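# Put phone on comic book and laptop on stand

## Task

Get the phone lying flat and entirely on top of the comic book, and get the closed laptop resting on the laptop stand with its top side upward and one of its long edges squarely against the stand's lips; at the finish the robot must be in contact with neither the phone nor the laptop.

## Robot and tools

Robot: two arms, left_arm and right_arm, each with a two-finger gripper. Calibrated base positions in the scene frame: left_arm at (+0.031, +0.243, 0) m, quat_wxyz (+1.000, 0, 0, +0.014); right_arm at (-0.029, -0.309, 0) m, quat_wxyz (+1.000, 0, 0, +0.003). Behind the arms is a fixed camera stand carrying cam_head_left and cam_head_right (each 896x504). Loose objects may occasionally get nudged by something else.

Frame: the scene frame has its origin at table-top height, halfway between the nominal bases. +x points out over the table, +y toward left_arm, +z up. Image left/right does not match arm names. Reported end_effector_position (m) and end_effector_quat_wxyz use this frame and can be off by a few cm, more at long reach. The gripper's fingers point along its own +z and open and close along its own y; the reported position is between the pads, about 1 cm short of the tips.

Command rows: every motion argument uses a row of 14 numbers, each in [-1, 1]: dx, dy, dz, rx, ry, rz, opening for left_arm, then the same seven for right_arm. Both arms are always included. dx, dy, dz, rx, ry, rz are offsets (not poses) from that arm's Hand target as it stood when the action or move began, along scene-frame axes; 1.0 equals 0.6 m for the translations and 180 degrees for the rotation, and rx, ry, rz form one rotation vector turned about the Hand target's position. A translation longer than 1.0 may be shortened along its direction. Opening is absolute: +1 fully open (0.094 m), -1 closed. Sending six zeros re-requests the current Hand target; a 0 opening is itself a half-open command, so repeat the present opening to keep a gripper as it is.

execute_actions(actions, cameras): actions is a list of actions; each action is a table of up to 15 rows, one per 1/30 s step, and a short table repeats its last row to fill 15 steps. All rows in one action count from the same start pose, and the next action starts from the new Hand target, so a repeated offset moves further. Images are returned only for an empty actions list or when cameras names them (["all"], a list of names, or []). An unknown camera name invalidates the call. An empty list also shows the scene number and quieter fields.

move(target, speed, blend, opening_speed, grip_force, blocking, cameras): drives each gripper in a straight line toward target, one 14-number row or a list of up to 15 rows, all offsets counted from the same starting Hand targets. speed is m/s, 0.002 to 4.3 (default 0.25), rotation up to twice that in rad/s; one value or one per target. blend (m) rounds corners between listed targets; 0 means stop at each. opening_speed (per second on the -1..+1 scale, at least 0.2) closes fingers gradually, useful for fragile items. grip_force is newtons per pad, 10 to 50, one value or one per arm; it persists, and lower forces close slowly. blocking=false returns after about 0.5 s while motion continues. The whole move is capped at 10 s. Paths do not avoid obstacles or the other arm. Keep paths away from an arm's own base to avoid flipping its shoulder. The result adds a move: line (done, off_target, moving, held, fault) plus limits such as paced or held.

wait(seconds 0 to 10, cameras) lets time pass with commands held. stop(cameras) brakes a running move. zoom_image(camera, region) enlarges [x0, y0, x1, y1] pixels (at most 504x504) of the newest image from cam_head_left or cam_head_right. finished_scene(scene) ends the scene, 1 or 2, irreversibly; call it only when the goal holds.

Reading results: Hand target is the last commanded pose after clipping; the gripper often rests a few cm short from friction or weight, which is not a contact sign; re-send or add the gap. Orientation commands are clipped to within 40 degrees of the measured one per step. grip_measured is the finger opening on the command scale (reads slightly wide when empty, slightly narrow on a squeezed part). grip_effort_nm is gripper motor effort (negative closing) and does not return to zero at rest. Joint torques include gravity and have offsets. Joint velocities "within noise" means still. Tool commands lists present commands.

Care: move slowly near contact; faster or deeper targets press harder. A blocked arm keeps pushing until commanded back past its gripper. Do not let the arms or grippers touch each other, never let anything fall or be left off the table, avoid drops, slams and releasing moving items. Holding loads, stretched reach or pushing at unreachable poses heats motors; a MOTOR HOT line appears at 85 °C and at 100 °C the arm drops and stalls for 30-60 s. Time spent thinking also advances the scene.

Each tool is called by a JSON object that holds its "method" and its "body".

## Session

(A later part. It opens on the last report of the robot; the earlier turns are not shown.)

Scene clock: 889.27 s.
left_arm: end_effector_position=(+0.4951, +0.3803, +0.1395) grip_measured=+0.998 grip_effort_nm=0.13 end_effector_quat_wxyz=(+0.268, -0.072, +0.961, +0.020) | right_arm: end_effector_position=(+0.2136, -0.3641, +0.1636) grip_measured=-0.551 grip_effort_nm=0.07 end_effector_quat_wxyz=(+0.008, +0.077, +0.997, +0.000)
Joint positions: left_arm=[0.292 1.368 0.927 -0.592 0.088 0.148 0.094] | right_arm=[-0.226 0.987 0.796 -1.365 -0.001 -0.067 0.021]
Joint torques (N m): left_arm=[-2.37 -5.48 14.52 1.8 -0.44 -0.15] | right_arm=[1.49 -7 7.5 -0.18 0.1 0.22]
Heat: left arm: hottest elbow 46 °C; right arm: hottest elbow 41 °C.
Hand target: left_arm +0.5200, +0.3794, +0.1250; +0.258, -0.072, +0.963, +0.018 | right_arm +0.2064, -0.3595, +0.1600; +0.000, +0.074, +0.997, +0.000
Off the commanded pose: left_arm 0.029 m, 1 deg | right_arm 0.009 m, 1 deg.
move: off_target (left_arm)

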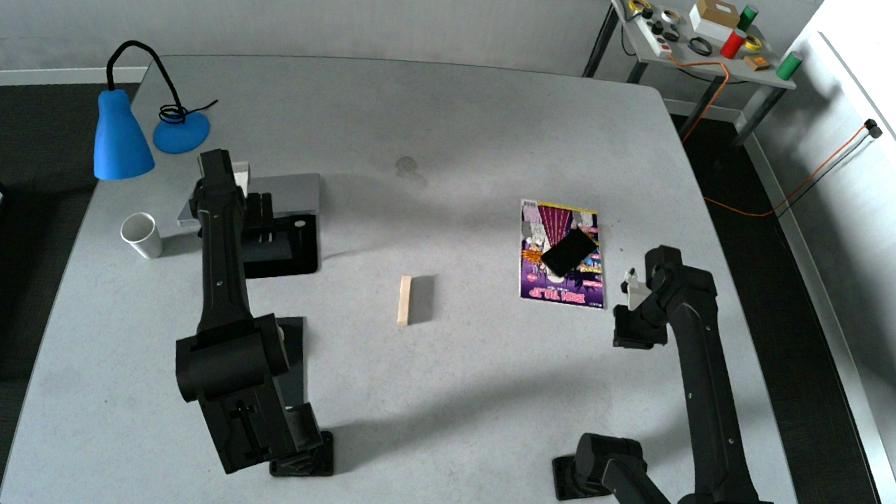

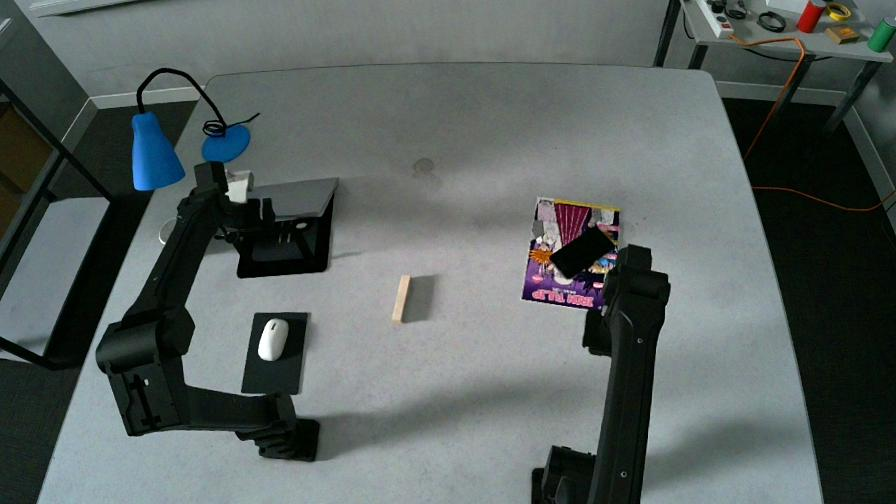

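{"method": "move", "body": {"target": [[-0.1, 0.0, 0.075, 0, 0, 0, 1.0, 0, 0, 0, 0, 0, 0, -0.55], [-0.2, 0.0, 0.2, 0, 0, 0, 1.0, 0, 0, 0, 0, 0, 0, -0.55], [-0.3167, -0.2, 0.25, 0, 0, 0, 1.0, 0, 0, 0, 0, 0, 0, -0.55]], "speed": [0.1, 0.2, 0.25], "blend": [0.02, 0.04, 0], "cameras": ["all"]}}

{"method": "zoom_image", "body": {"camera": "cam_head_left", "region": [150, 140, 352, 320]}}

{"method": "zoom_image", "body": {"camera": "cam_head_right", "region": [150, 140, 352, 320]}}

{"method": "zoom_image", "body": {"camera": "cam_head_left", "region": [505, 185, 625, 325]}}

Scene clock: 909.40 s.
left_arm: end_effector_position=(+0.3327, +0.2635, +0.2778) grip_measured=+0.998 grip_effort_nm=0.12 end_effector_quat_wxyz=(+0.263, -0.073, +0.962, +0.020) | right_arm: end_effector_position=(+0.2136, -0.3641, +0.1636) grip_measured=-0.551 grip_effort_nm=0.06 end_effector_quat_wxyz=(+0.008, +0.077, +0.997, +0.000)
Joint positions: left_arm=[0.007 0.773 0.899 -1.166 -0.059 -0.1 0.094] | right_arm=[-0.226 0.987 0.796 -1.365 -0.001 -0.067 0.021]
Joint torques (N m): left_arm=[-2.73 -3.84 10.48 0.8 -0.15 -0.05] | right_arm=[1.44 -6.95 7.49 -0.18 0.09 0.22]
Heat: left arm: hottest elbow 46 °C; right arm: hottest elbow 41 °C.
Hand target: left_arm +0.3300, +0.2594, +0.2749; +0.258, -0.072, +0.963, +0.019 | right_arm +0.2064, -0.3595, +0.1600; +0.000, +0.074, +0.997, +0.000
Off the commanded pose: left_arm 0.006 m, 1 deg | right_arm 0.009 m, 1 deg.
move: done

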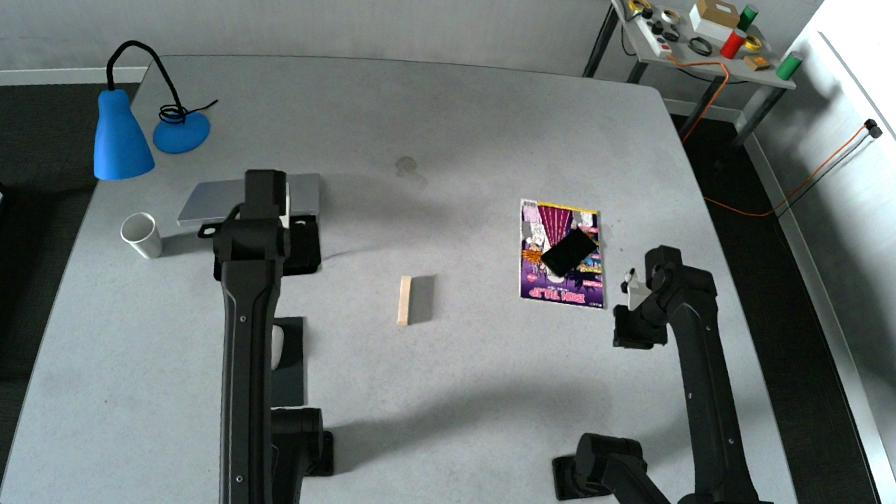

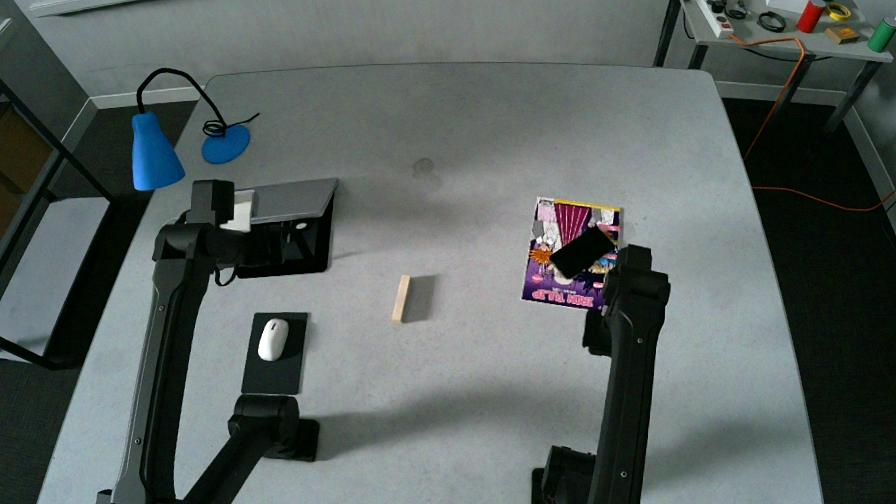

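Scaled by 2.495.

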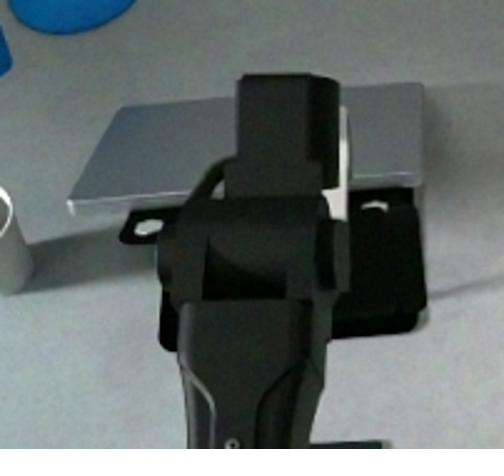

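Scaled by 2.495.

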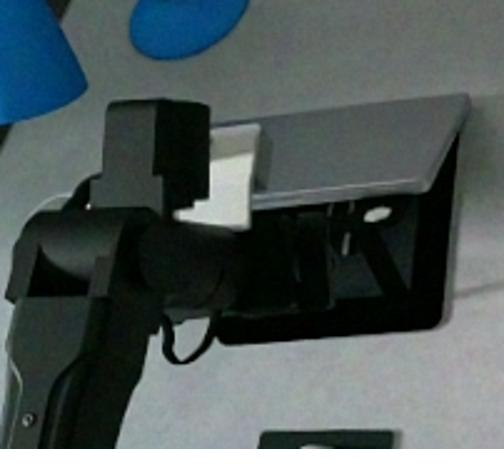

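Scaled by 3.600.

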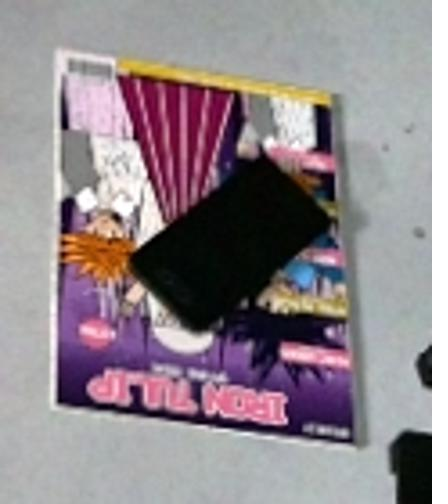

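{"method": "move", "body": {"target": [-0.0833, -0.3333, 0.0, 0, 0, 0, 1.0, 0, 0, 0, 0, 0, 0, -0.55], "speed": 0.3, "cameras": ["all"]}}

{"method": "zoom_image", "body": {"camera": "cam_head_left", "region": [165, 160, 335, 290]}}

{"method": "zoom_image", "body": {"camera": "cam_head_right", "region": [185, 160, 355, 290]}}

Scene clock: 921.10 s.
left_arm: end_effector_position=(+0.2720, +0.0747, +0.2452) grip_measured=+0.998 grip_effort_nm=0.12 end_effector_quat_wxyz=(+0.240, -0.068, +0.967, +0.042) | right_arm: end_effector_position=(+0.2136, -0.3641, +0.1636) grip_measured=-0.551 grip_effort_nm=0.07 end_effector_quat_wxyz=(+0.008, +0.077, +0.997, +0.000)
Joint positions: left_arm=[-0.888 0.925 0.916 -1.323 -0.436 -0.945 0.094] | right_arm=[-0.226 0.987 0.796 -1.365 -0.001 -0.067 0.021]
Joint torques (N m): left_arm=[-2.78 -4.72 17.1 0.49 -0.47 -0.03] | right_arm=[1.49 -7 7.51 -0.17 0.1 0.23]
Heat: left arm: hottest elbow 45 °C; right arm: hottest elbow 41 °C.
Hand target: left_arm +0.2800, +0.0594, +0.2749; +0.258, -0.072, +0.963, +0.019 | right_arm +0.2064, -0.3595, +0.1600; +0.000, +0.074, +0.997, +0.000
Off the commanded pose: left_arm 0.034 m, 3 deg | right_arm 0.009 m, 1 deg.
move: off_target (left_arm)

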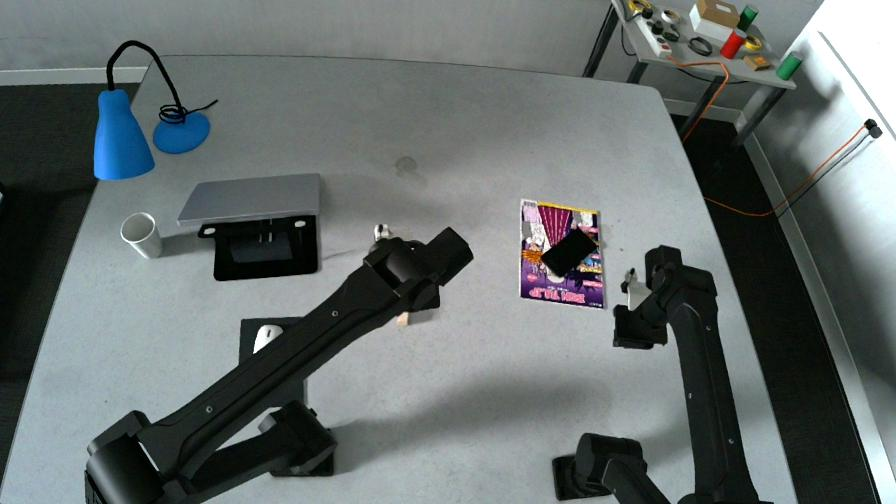

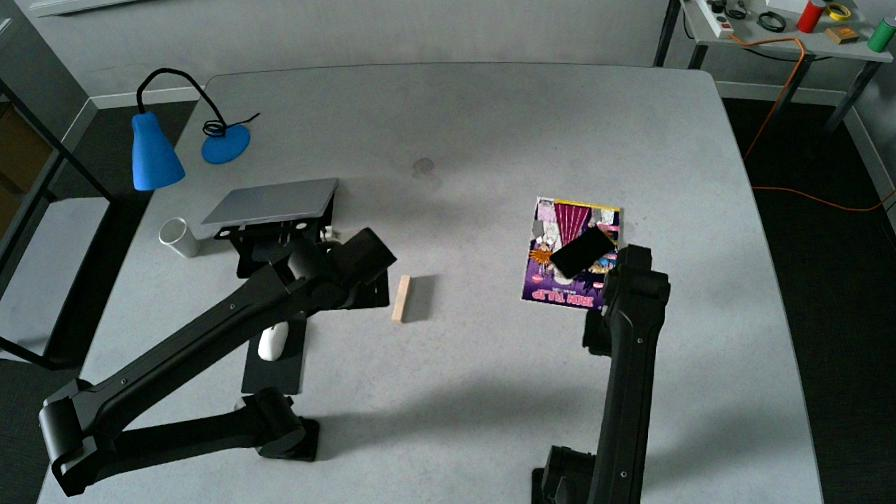

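Scaled by 2.965.

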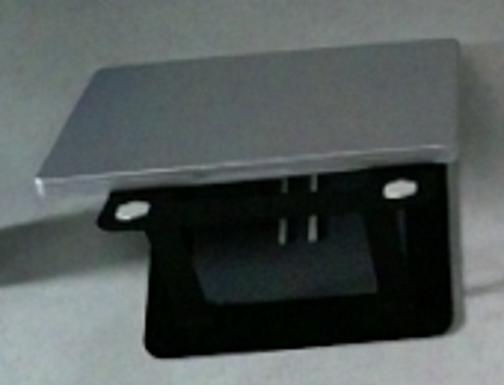

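Scaled by 2.965.

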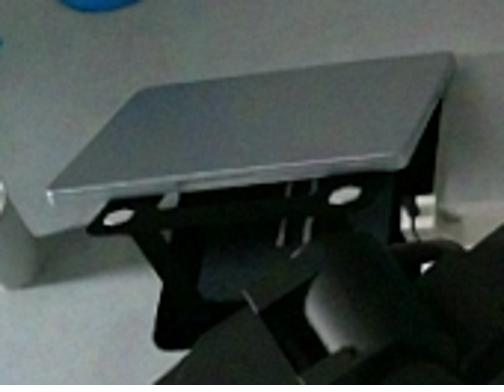

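{"method": "zoom_image", "body": {"camera": "cam_head_left", "region": [190, 160, 260, 200]}}

{"method": "zoom_image", "body": {"camera": "cam_head_left", "region": [255, 160, 325, 200]}}

{"method": "zoom_image", "body": {"camera": "cam_head_right", "region": [225, 170, 295, 210]}}

{"method": "zoom_image", "body": {"camera": "cam_head_right", "region": [280, 165, 350, 235]}}

Scaled by 7.200.

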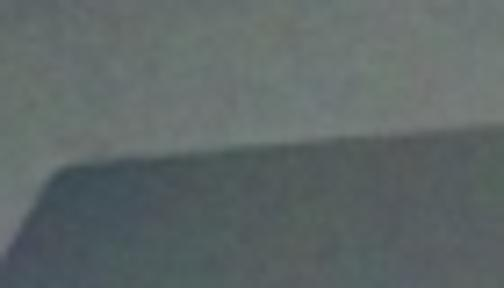

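Scaled by 7.200.

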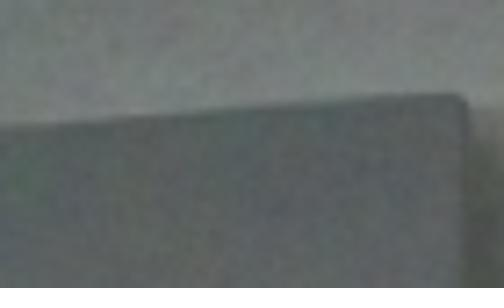

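Scaled by 7.200.

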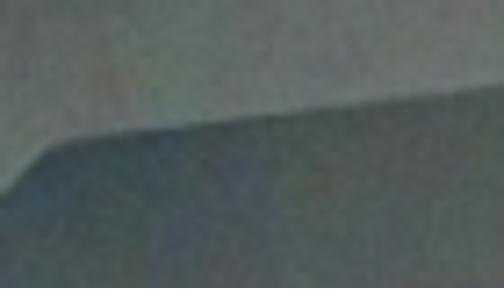

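Scaled by 7.200.

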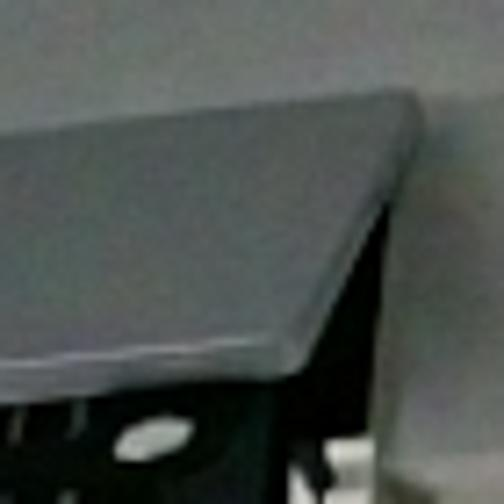

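{"method": "move", "body": {"target": [[0.2, 0.5343, -0.0248, 0, 0, 0, 1.0, 0, 0, 0, 0, 0, 0, -0.55], [0.325, 0.5343, -0.1082, 0, 0, 0, 1.0, 0, 0, 0, 0, 0, 0, -0.55], [0.325, 0.5343, -0.1815, 0, 0, 0, 1.0, 0, 0, 0, 0, 0, 0, -0.55]], "speed": [0.35, 0.25, 0.1], "blend": [0.04, 0.02, 0], "cameras": ["all"]}}

{"method": "zoom_image", "body": {"camera": "cam_head_left", "region": [225, 190, 325, 256]}}

{"method": "zoom_image", "body": {"camera": "cam_head_right", "region": [235, 190, 345, 262]}}

Scene clock: 1072.10 s.
left_arm: end_effector_position=(+0.4651, +0.3825, +0.1622) grip_measured=+0.998 grip_effort_nm=0.12 end_effector_quat_wxyz=(+0.248, -0.083, +0.965, +0.017) | right_arm: end_effector_position=(+0.2136, -0.3641, +0.1636) grip_measured=-0.551 grip_effort_nm=0.07 end_effector_quat_wxyz=(+0.008, +0.077, +0.997, +0.000)
Joint positions: left_arm=[0.319 1.286 0.93 -0.719 0.094 0.152 0.094] | right_arm=[-0.226 0.987 0.796 -1.365 -0.001 -0.067 0.021]
Joint torques (N m): left_arm=[-2.08 -9.99 11.34 1.85 0.07 0.12] | right_arm=[1.38 -6.95 7.53 -0.18 0.09 0.23]
Motor temperatures (°C): left_arm=[22 26 52 24 27 23 27] | right_arm=[26 33 41 25 24 23 25]
Heat: left arm: hottest elbow 52 °C; right arm: hottest elbow 41 °C.
Hand target: left_arm +0.4751, +0.3801, +0.1662; +0.258, -0.072, +0.963, +0.019 | right_arm +0.2064, -0.3595, +0.1600; +0.000, +0.074, +0.997, +0.000
Off the commanded pose: left_arm 0.011 m, 2 deg | right_arm 0.009 m, 1 deg.
move: off_target (left_arm)

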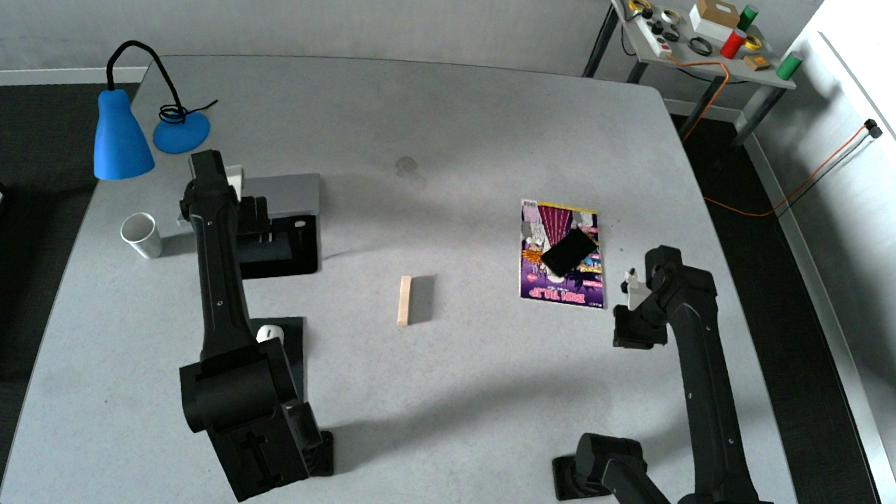

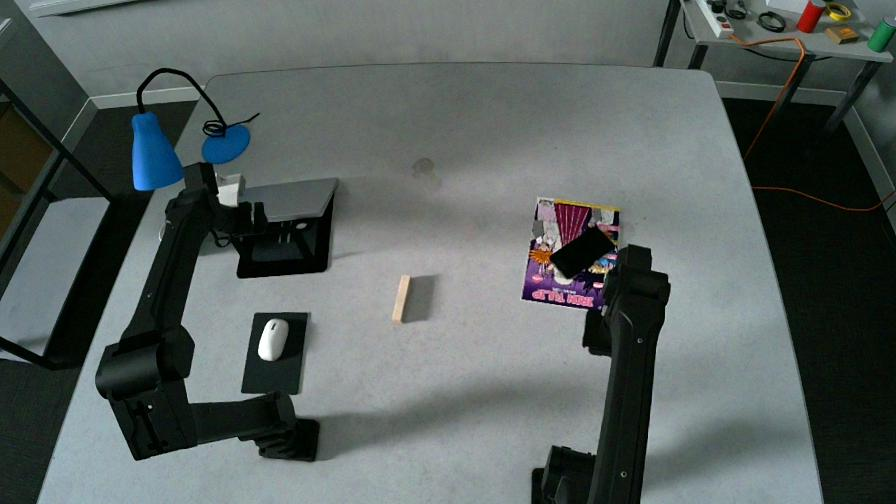

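Scaled by 5.040.

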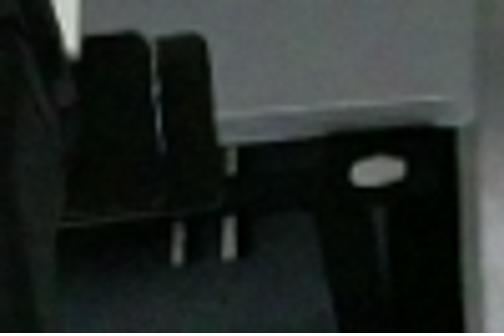

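Scaled by 4.582.

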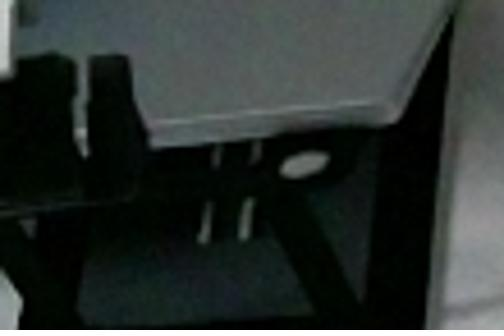

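{"method": "move", "body": {"target": [[0.0583, 0.0, -0.02, 0, 0, 0, 1.0, 0, 0, 0, 0, 0, 0, -0.55], [0.1, 0.0, -0.0267, 0, 0, 0, 1.0, 0, 0, 0, 0, 0, 0, -0.55]], "speed": 0.07, "blend": [0.01, 0], "cameras": ["all"]}}

{"method": "zoom_image", "body": {"camera": "cam_head_left", "region": [225, 190, 325, 256]}}

{"method": "zoom_image", "body": {"camera": "cam_head_right", "region": [235, 190, 345, 262]}}

Scene clock: 1079.23 s.
left_arm: end_effector_position=(+0.4907, +0.3787, +0.1359) grip_measured=+0.998 grip_effort_nm=0.12 end_effector_quat_wxyz=(+0.231, -0.072, +0.970, +0.016) | right_arm: end_effector_position=(+0.2136, -0.3641, +0.1636) grip_measured=-0.551 grip_effort_nm=0.07 end_effector_quat_wxyz=(+0.008, +0.077, +0.997, +0.000)
Joint positions: left_arm=[0.288 1.393 0.967 -0.685 0.078 0.151 0.094] | right_arm=[-0.226 0.987 0.796 -1.365 -0.001 -0.067 0.021]
Joint torques (N m): left_arm=[-3.66 -7.94 17.84 2.36 -0.11 -0.26] | right_arm=[1.49 -7 7.54 -0.17 0.1 0.23]
Heat: left arm: hottest elbow 51 °C; right arm: hottest elbow 41 °C.
Hand target: left_arm +0.5352, +0.3800, +0.1502; +0.258, -0.072, +0.963, +0.019 | right_arm +0.2064, -0.3595, +0.1600; +0.000, +0.074, +0.997, +0.000
Off the commanded pose: left_arm 0.047 m, 3 deg | right_arm 0.009 m, 1 deg.
move: off_target (left_arm)

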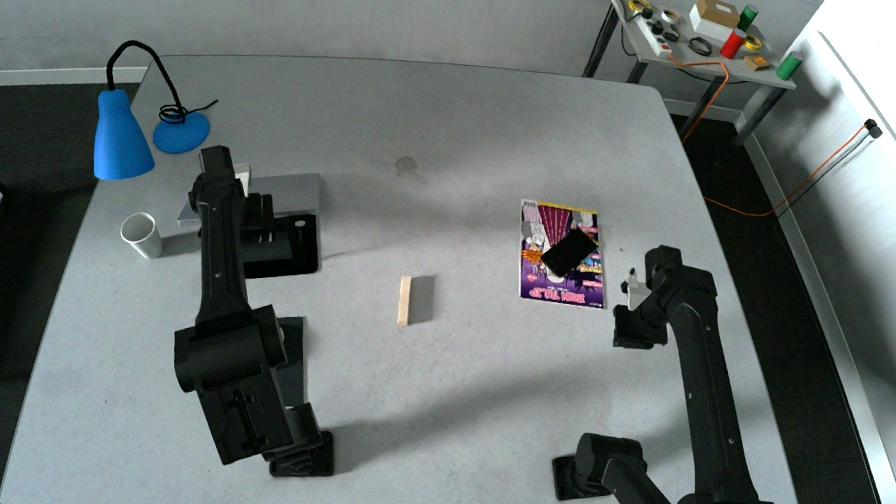

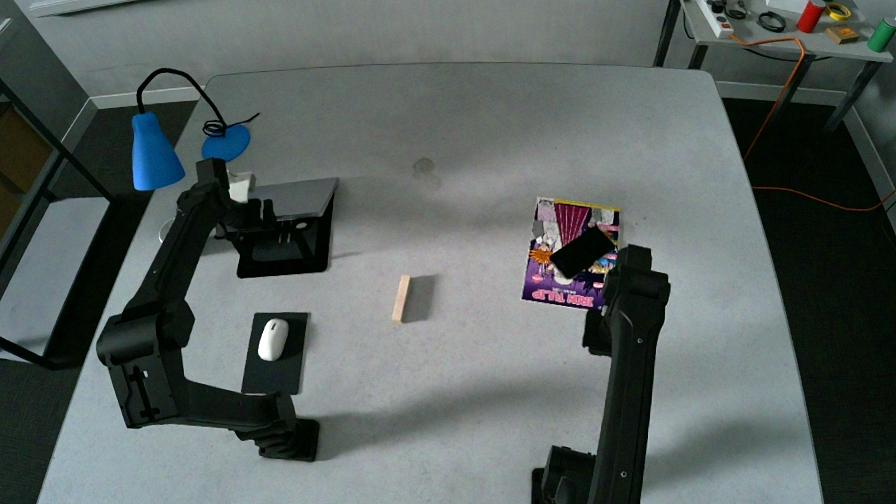

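Scaled by 5.040.

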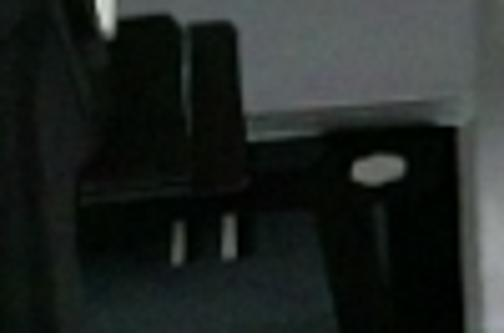

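Scaled by 4.582.

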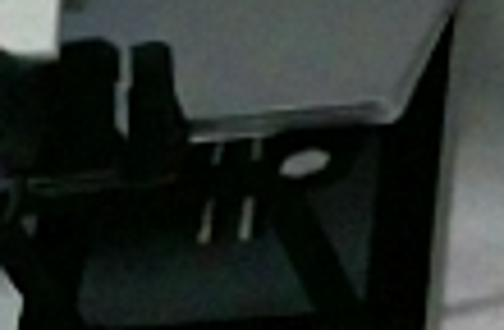

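{"method": "move", "body": {"target": [0.05, 0.0, 0.02, 0, 0, 0, 1.0, 0, 0, 0, 0, 0, 0, -0.55], "speed": 0.07, "cameras": ["all"]}}

{"method": "zoom_image", "body": {"camera": "cam_head_left", "region": [225, 190, 325, 256]}}

{"method": "zoom_image", "body": {"camera": "cam_head_right", "region": [235, 190, 345, 262]}}

Scene clock: 1088.13 s.
left_arm: end_effector_position=(+0.5191, +0.3789, +0.1373) grip_measured=+0.998 grip_effort_nm=0.12 end_effector_quat_wxyz=(+0.220, -0.074, +0.973, +0.014) | right_arm: end_effector_position=(+0.2136, -0.3641, +0.1636) grip_measured=-0.551 grip_effort_nm=0.07 end_effector_quat_wxyz=(+0.008, +0.077, +0.997, +0.000)
Joint positions: left_arm=[0.267 1.47 1.058 -0.719 0.067 0.13 0.094] | right_arm=[-0.226 0.987 0.796 -1.365 -0.001 -0.067 0.021]
Joint torques (N m): left_arm=[-4.13 -10.7 18.37 2.13 -0.03 -0.23] | right_arm=[1.44 -6.89 7.5 -0.17 0.1 0.22]
Heat: left arm: hottest elbow 50 °C; right arm: hottest elbow 41 °C.
Hand target: left_arm +0.5651, +0.3801, +0.1621; +0.258, -0.072, +0.963, +0.019 | right_arm +0.2064, -0.3595, +0.1600; +0.000, +0.074, +0.997, +0.000
Off the commanded pose: left_arm 0.052 m, 5 deg | right_arm 0.009 m, 1 deg.
move: off_target (left_arm)

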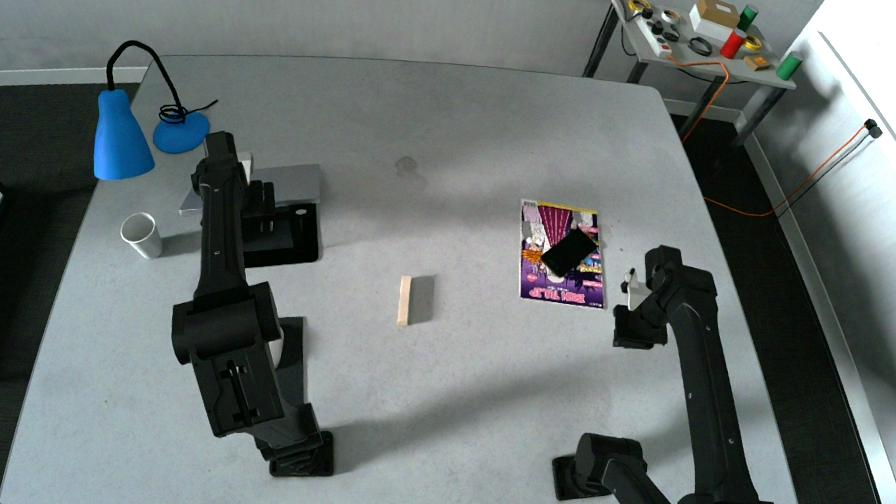

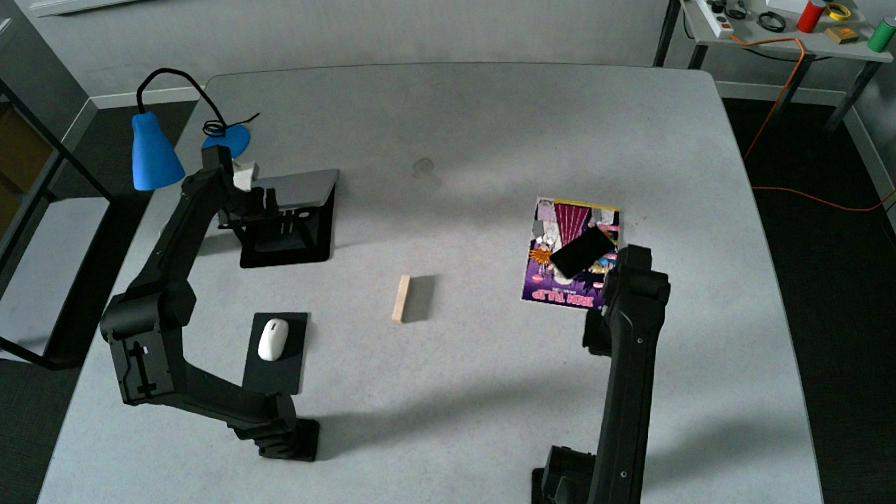

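Scaled by 5.040.

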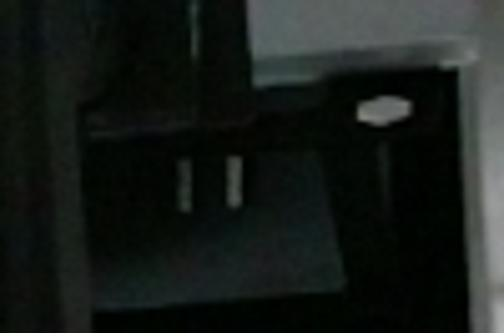

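Scaled by 4.582.

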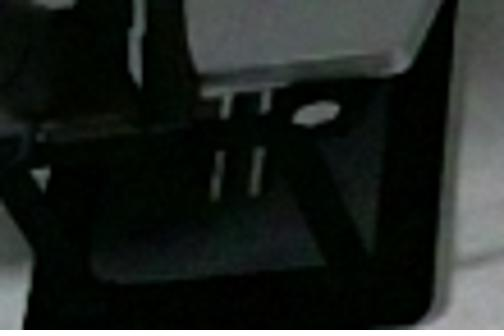

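{"method": "move", "body": {"target": [[-0.075, 0.0, 0.0467, 0, 0, 0, 1.0, 0, 0, 0, 0, 0, 0, -0.55], [-0.175, 0.0, 0.1, 0, 0, 0, 1.0, 0, 0, 0, 0, 0, 0, -0.55], [-0.275, -0.0333, 0.18, 0, 0, 0, 1.0, 0, 0, 0, 0, 0, 0, -0.55], [-0.475, -0.5333, 0.188, 0, 0, 0, 1.0, 0, 0, 0, 0, 0, 0, -0.55]], "speed": [0.1, 0.15, 0.25, 0.3], "blend": [0.01, 0.03, 0.04, 0], "cameras": ["all"]}}

{"method": "zoom_image", "body": {"camera": "cam_head_left", "region": [165, 150, 335, 280]}}

{"method": "zoom_image", "body": {"camera": "cam_head_right", "region": [185, 150, 355, 280]}}

{"method": "zoom_image", "body": {"camera": "cam_head_left", "region": [225, 180, 325, 246]}}

{"method": "zoom_image", "body": {"camera": "cam_head_left", "region": [165, 190, 265, 256]}}

Scene clock: 1117.23 s.
left_arm: end_effector_position=(+0.2718, +0.0755, +0.2443) grip_measured=+0.998 grip_effort_nm=0.12 end_effector_quat_wxyz=(+0.240, -0.067, +0.968, +0.042) | right_arm: end_effector_position=(+0.2136, -0.3641, +0.1636) grip_measured=-0.551 grip_effort_nm=0.06 end_effector_quat_wxyz=(+0.008, +0.077, +0.997, +0.000)
Joint positions: left_arm=[-0.886 0.924 0.913 -1.322 -0.435 -0.944 0.094] | right_arm=[-0.226 0.987 0.796 -1.365 -0.001 -0.067 0.021]
Joint torques (N m): left_arm=[-2.55 -4.54 17.36 0.35 -0.41 -0.1] | right_arm=[1.44 -6.95 7.51 -0.17 0.1 0.22]
Heat: left arm: hottest elbow 50 °C; right arm: hottest elbow 41 °C.
Hand target: left_arm +0.2800, +0.0600, +0.2748; +0.258, -0.072, +0.963, +0.019 | right_arm +0.2064, -0.3595, +0.1600; +0.000, +0.074, +0.997, +0.000
Off the commanded pose: left_arm 0.035 m, 4 deg | right_arm 0.009 m, 1 deg.
move: off_target (left_arm); blend cut to 0.0397 m at target 3

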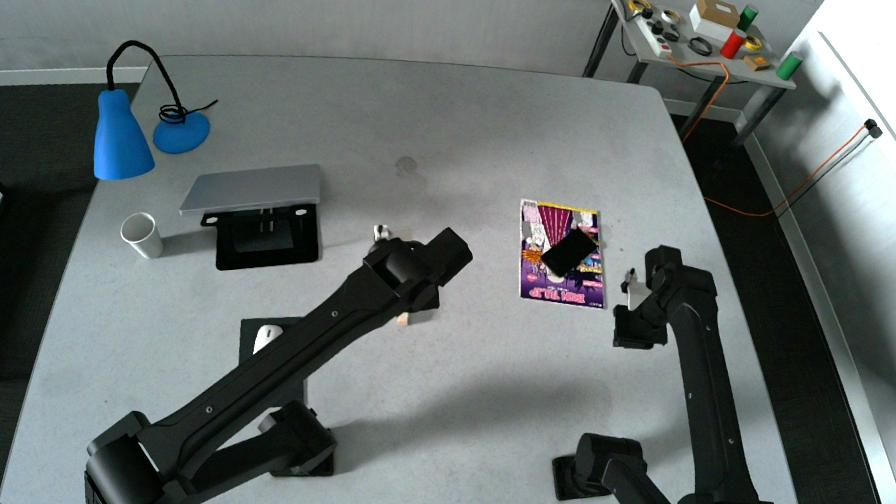

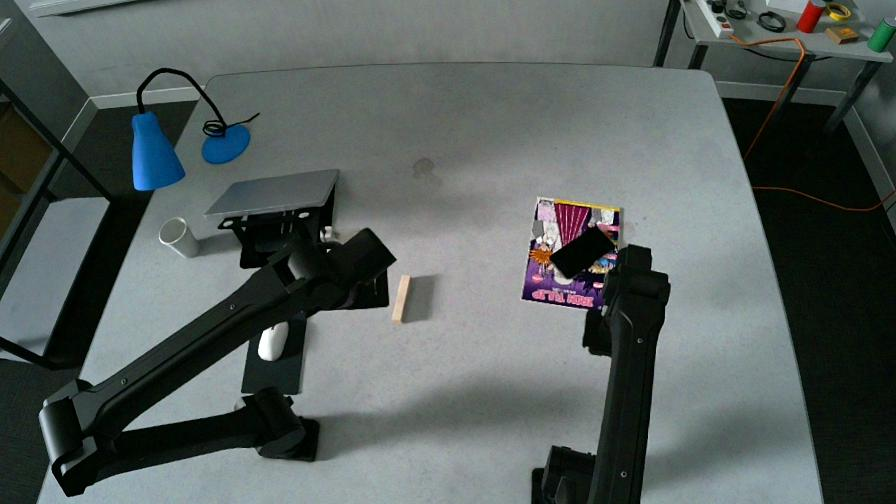

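Scaled by 2.965.

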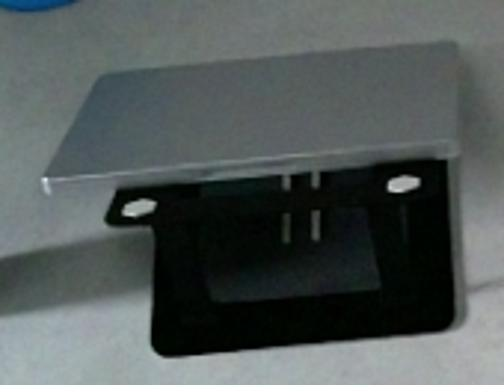

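Scaled by 2.965.

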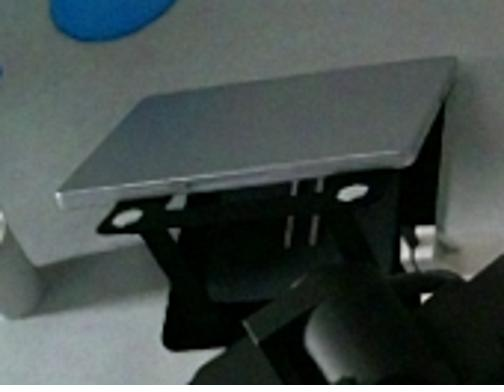

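Scaled by 5.040.

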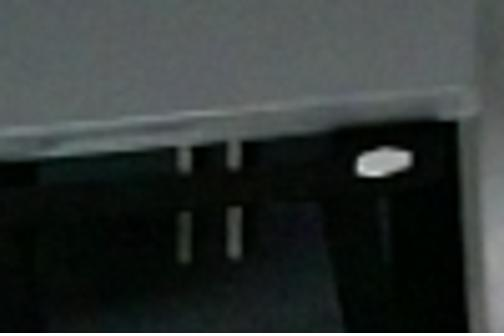

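Scaled by 5.040.

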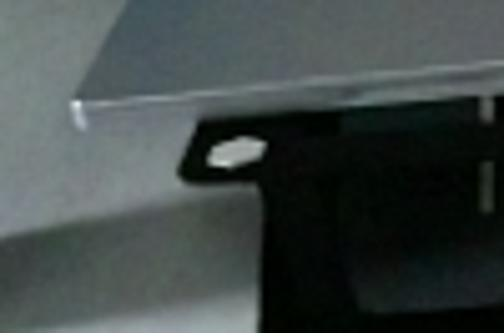

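{"method": "finished_scene", "body": {"scene": 2}}

The scene is finished: the task was done.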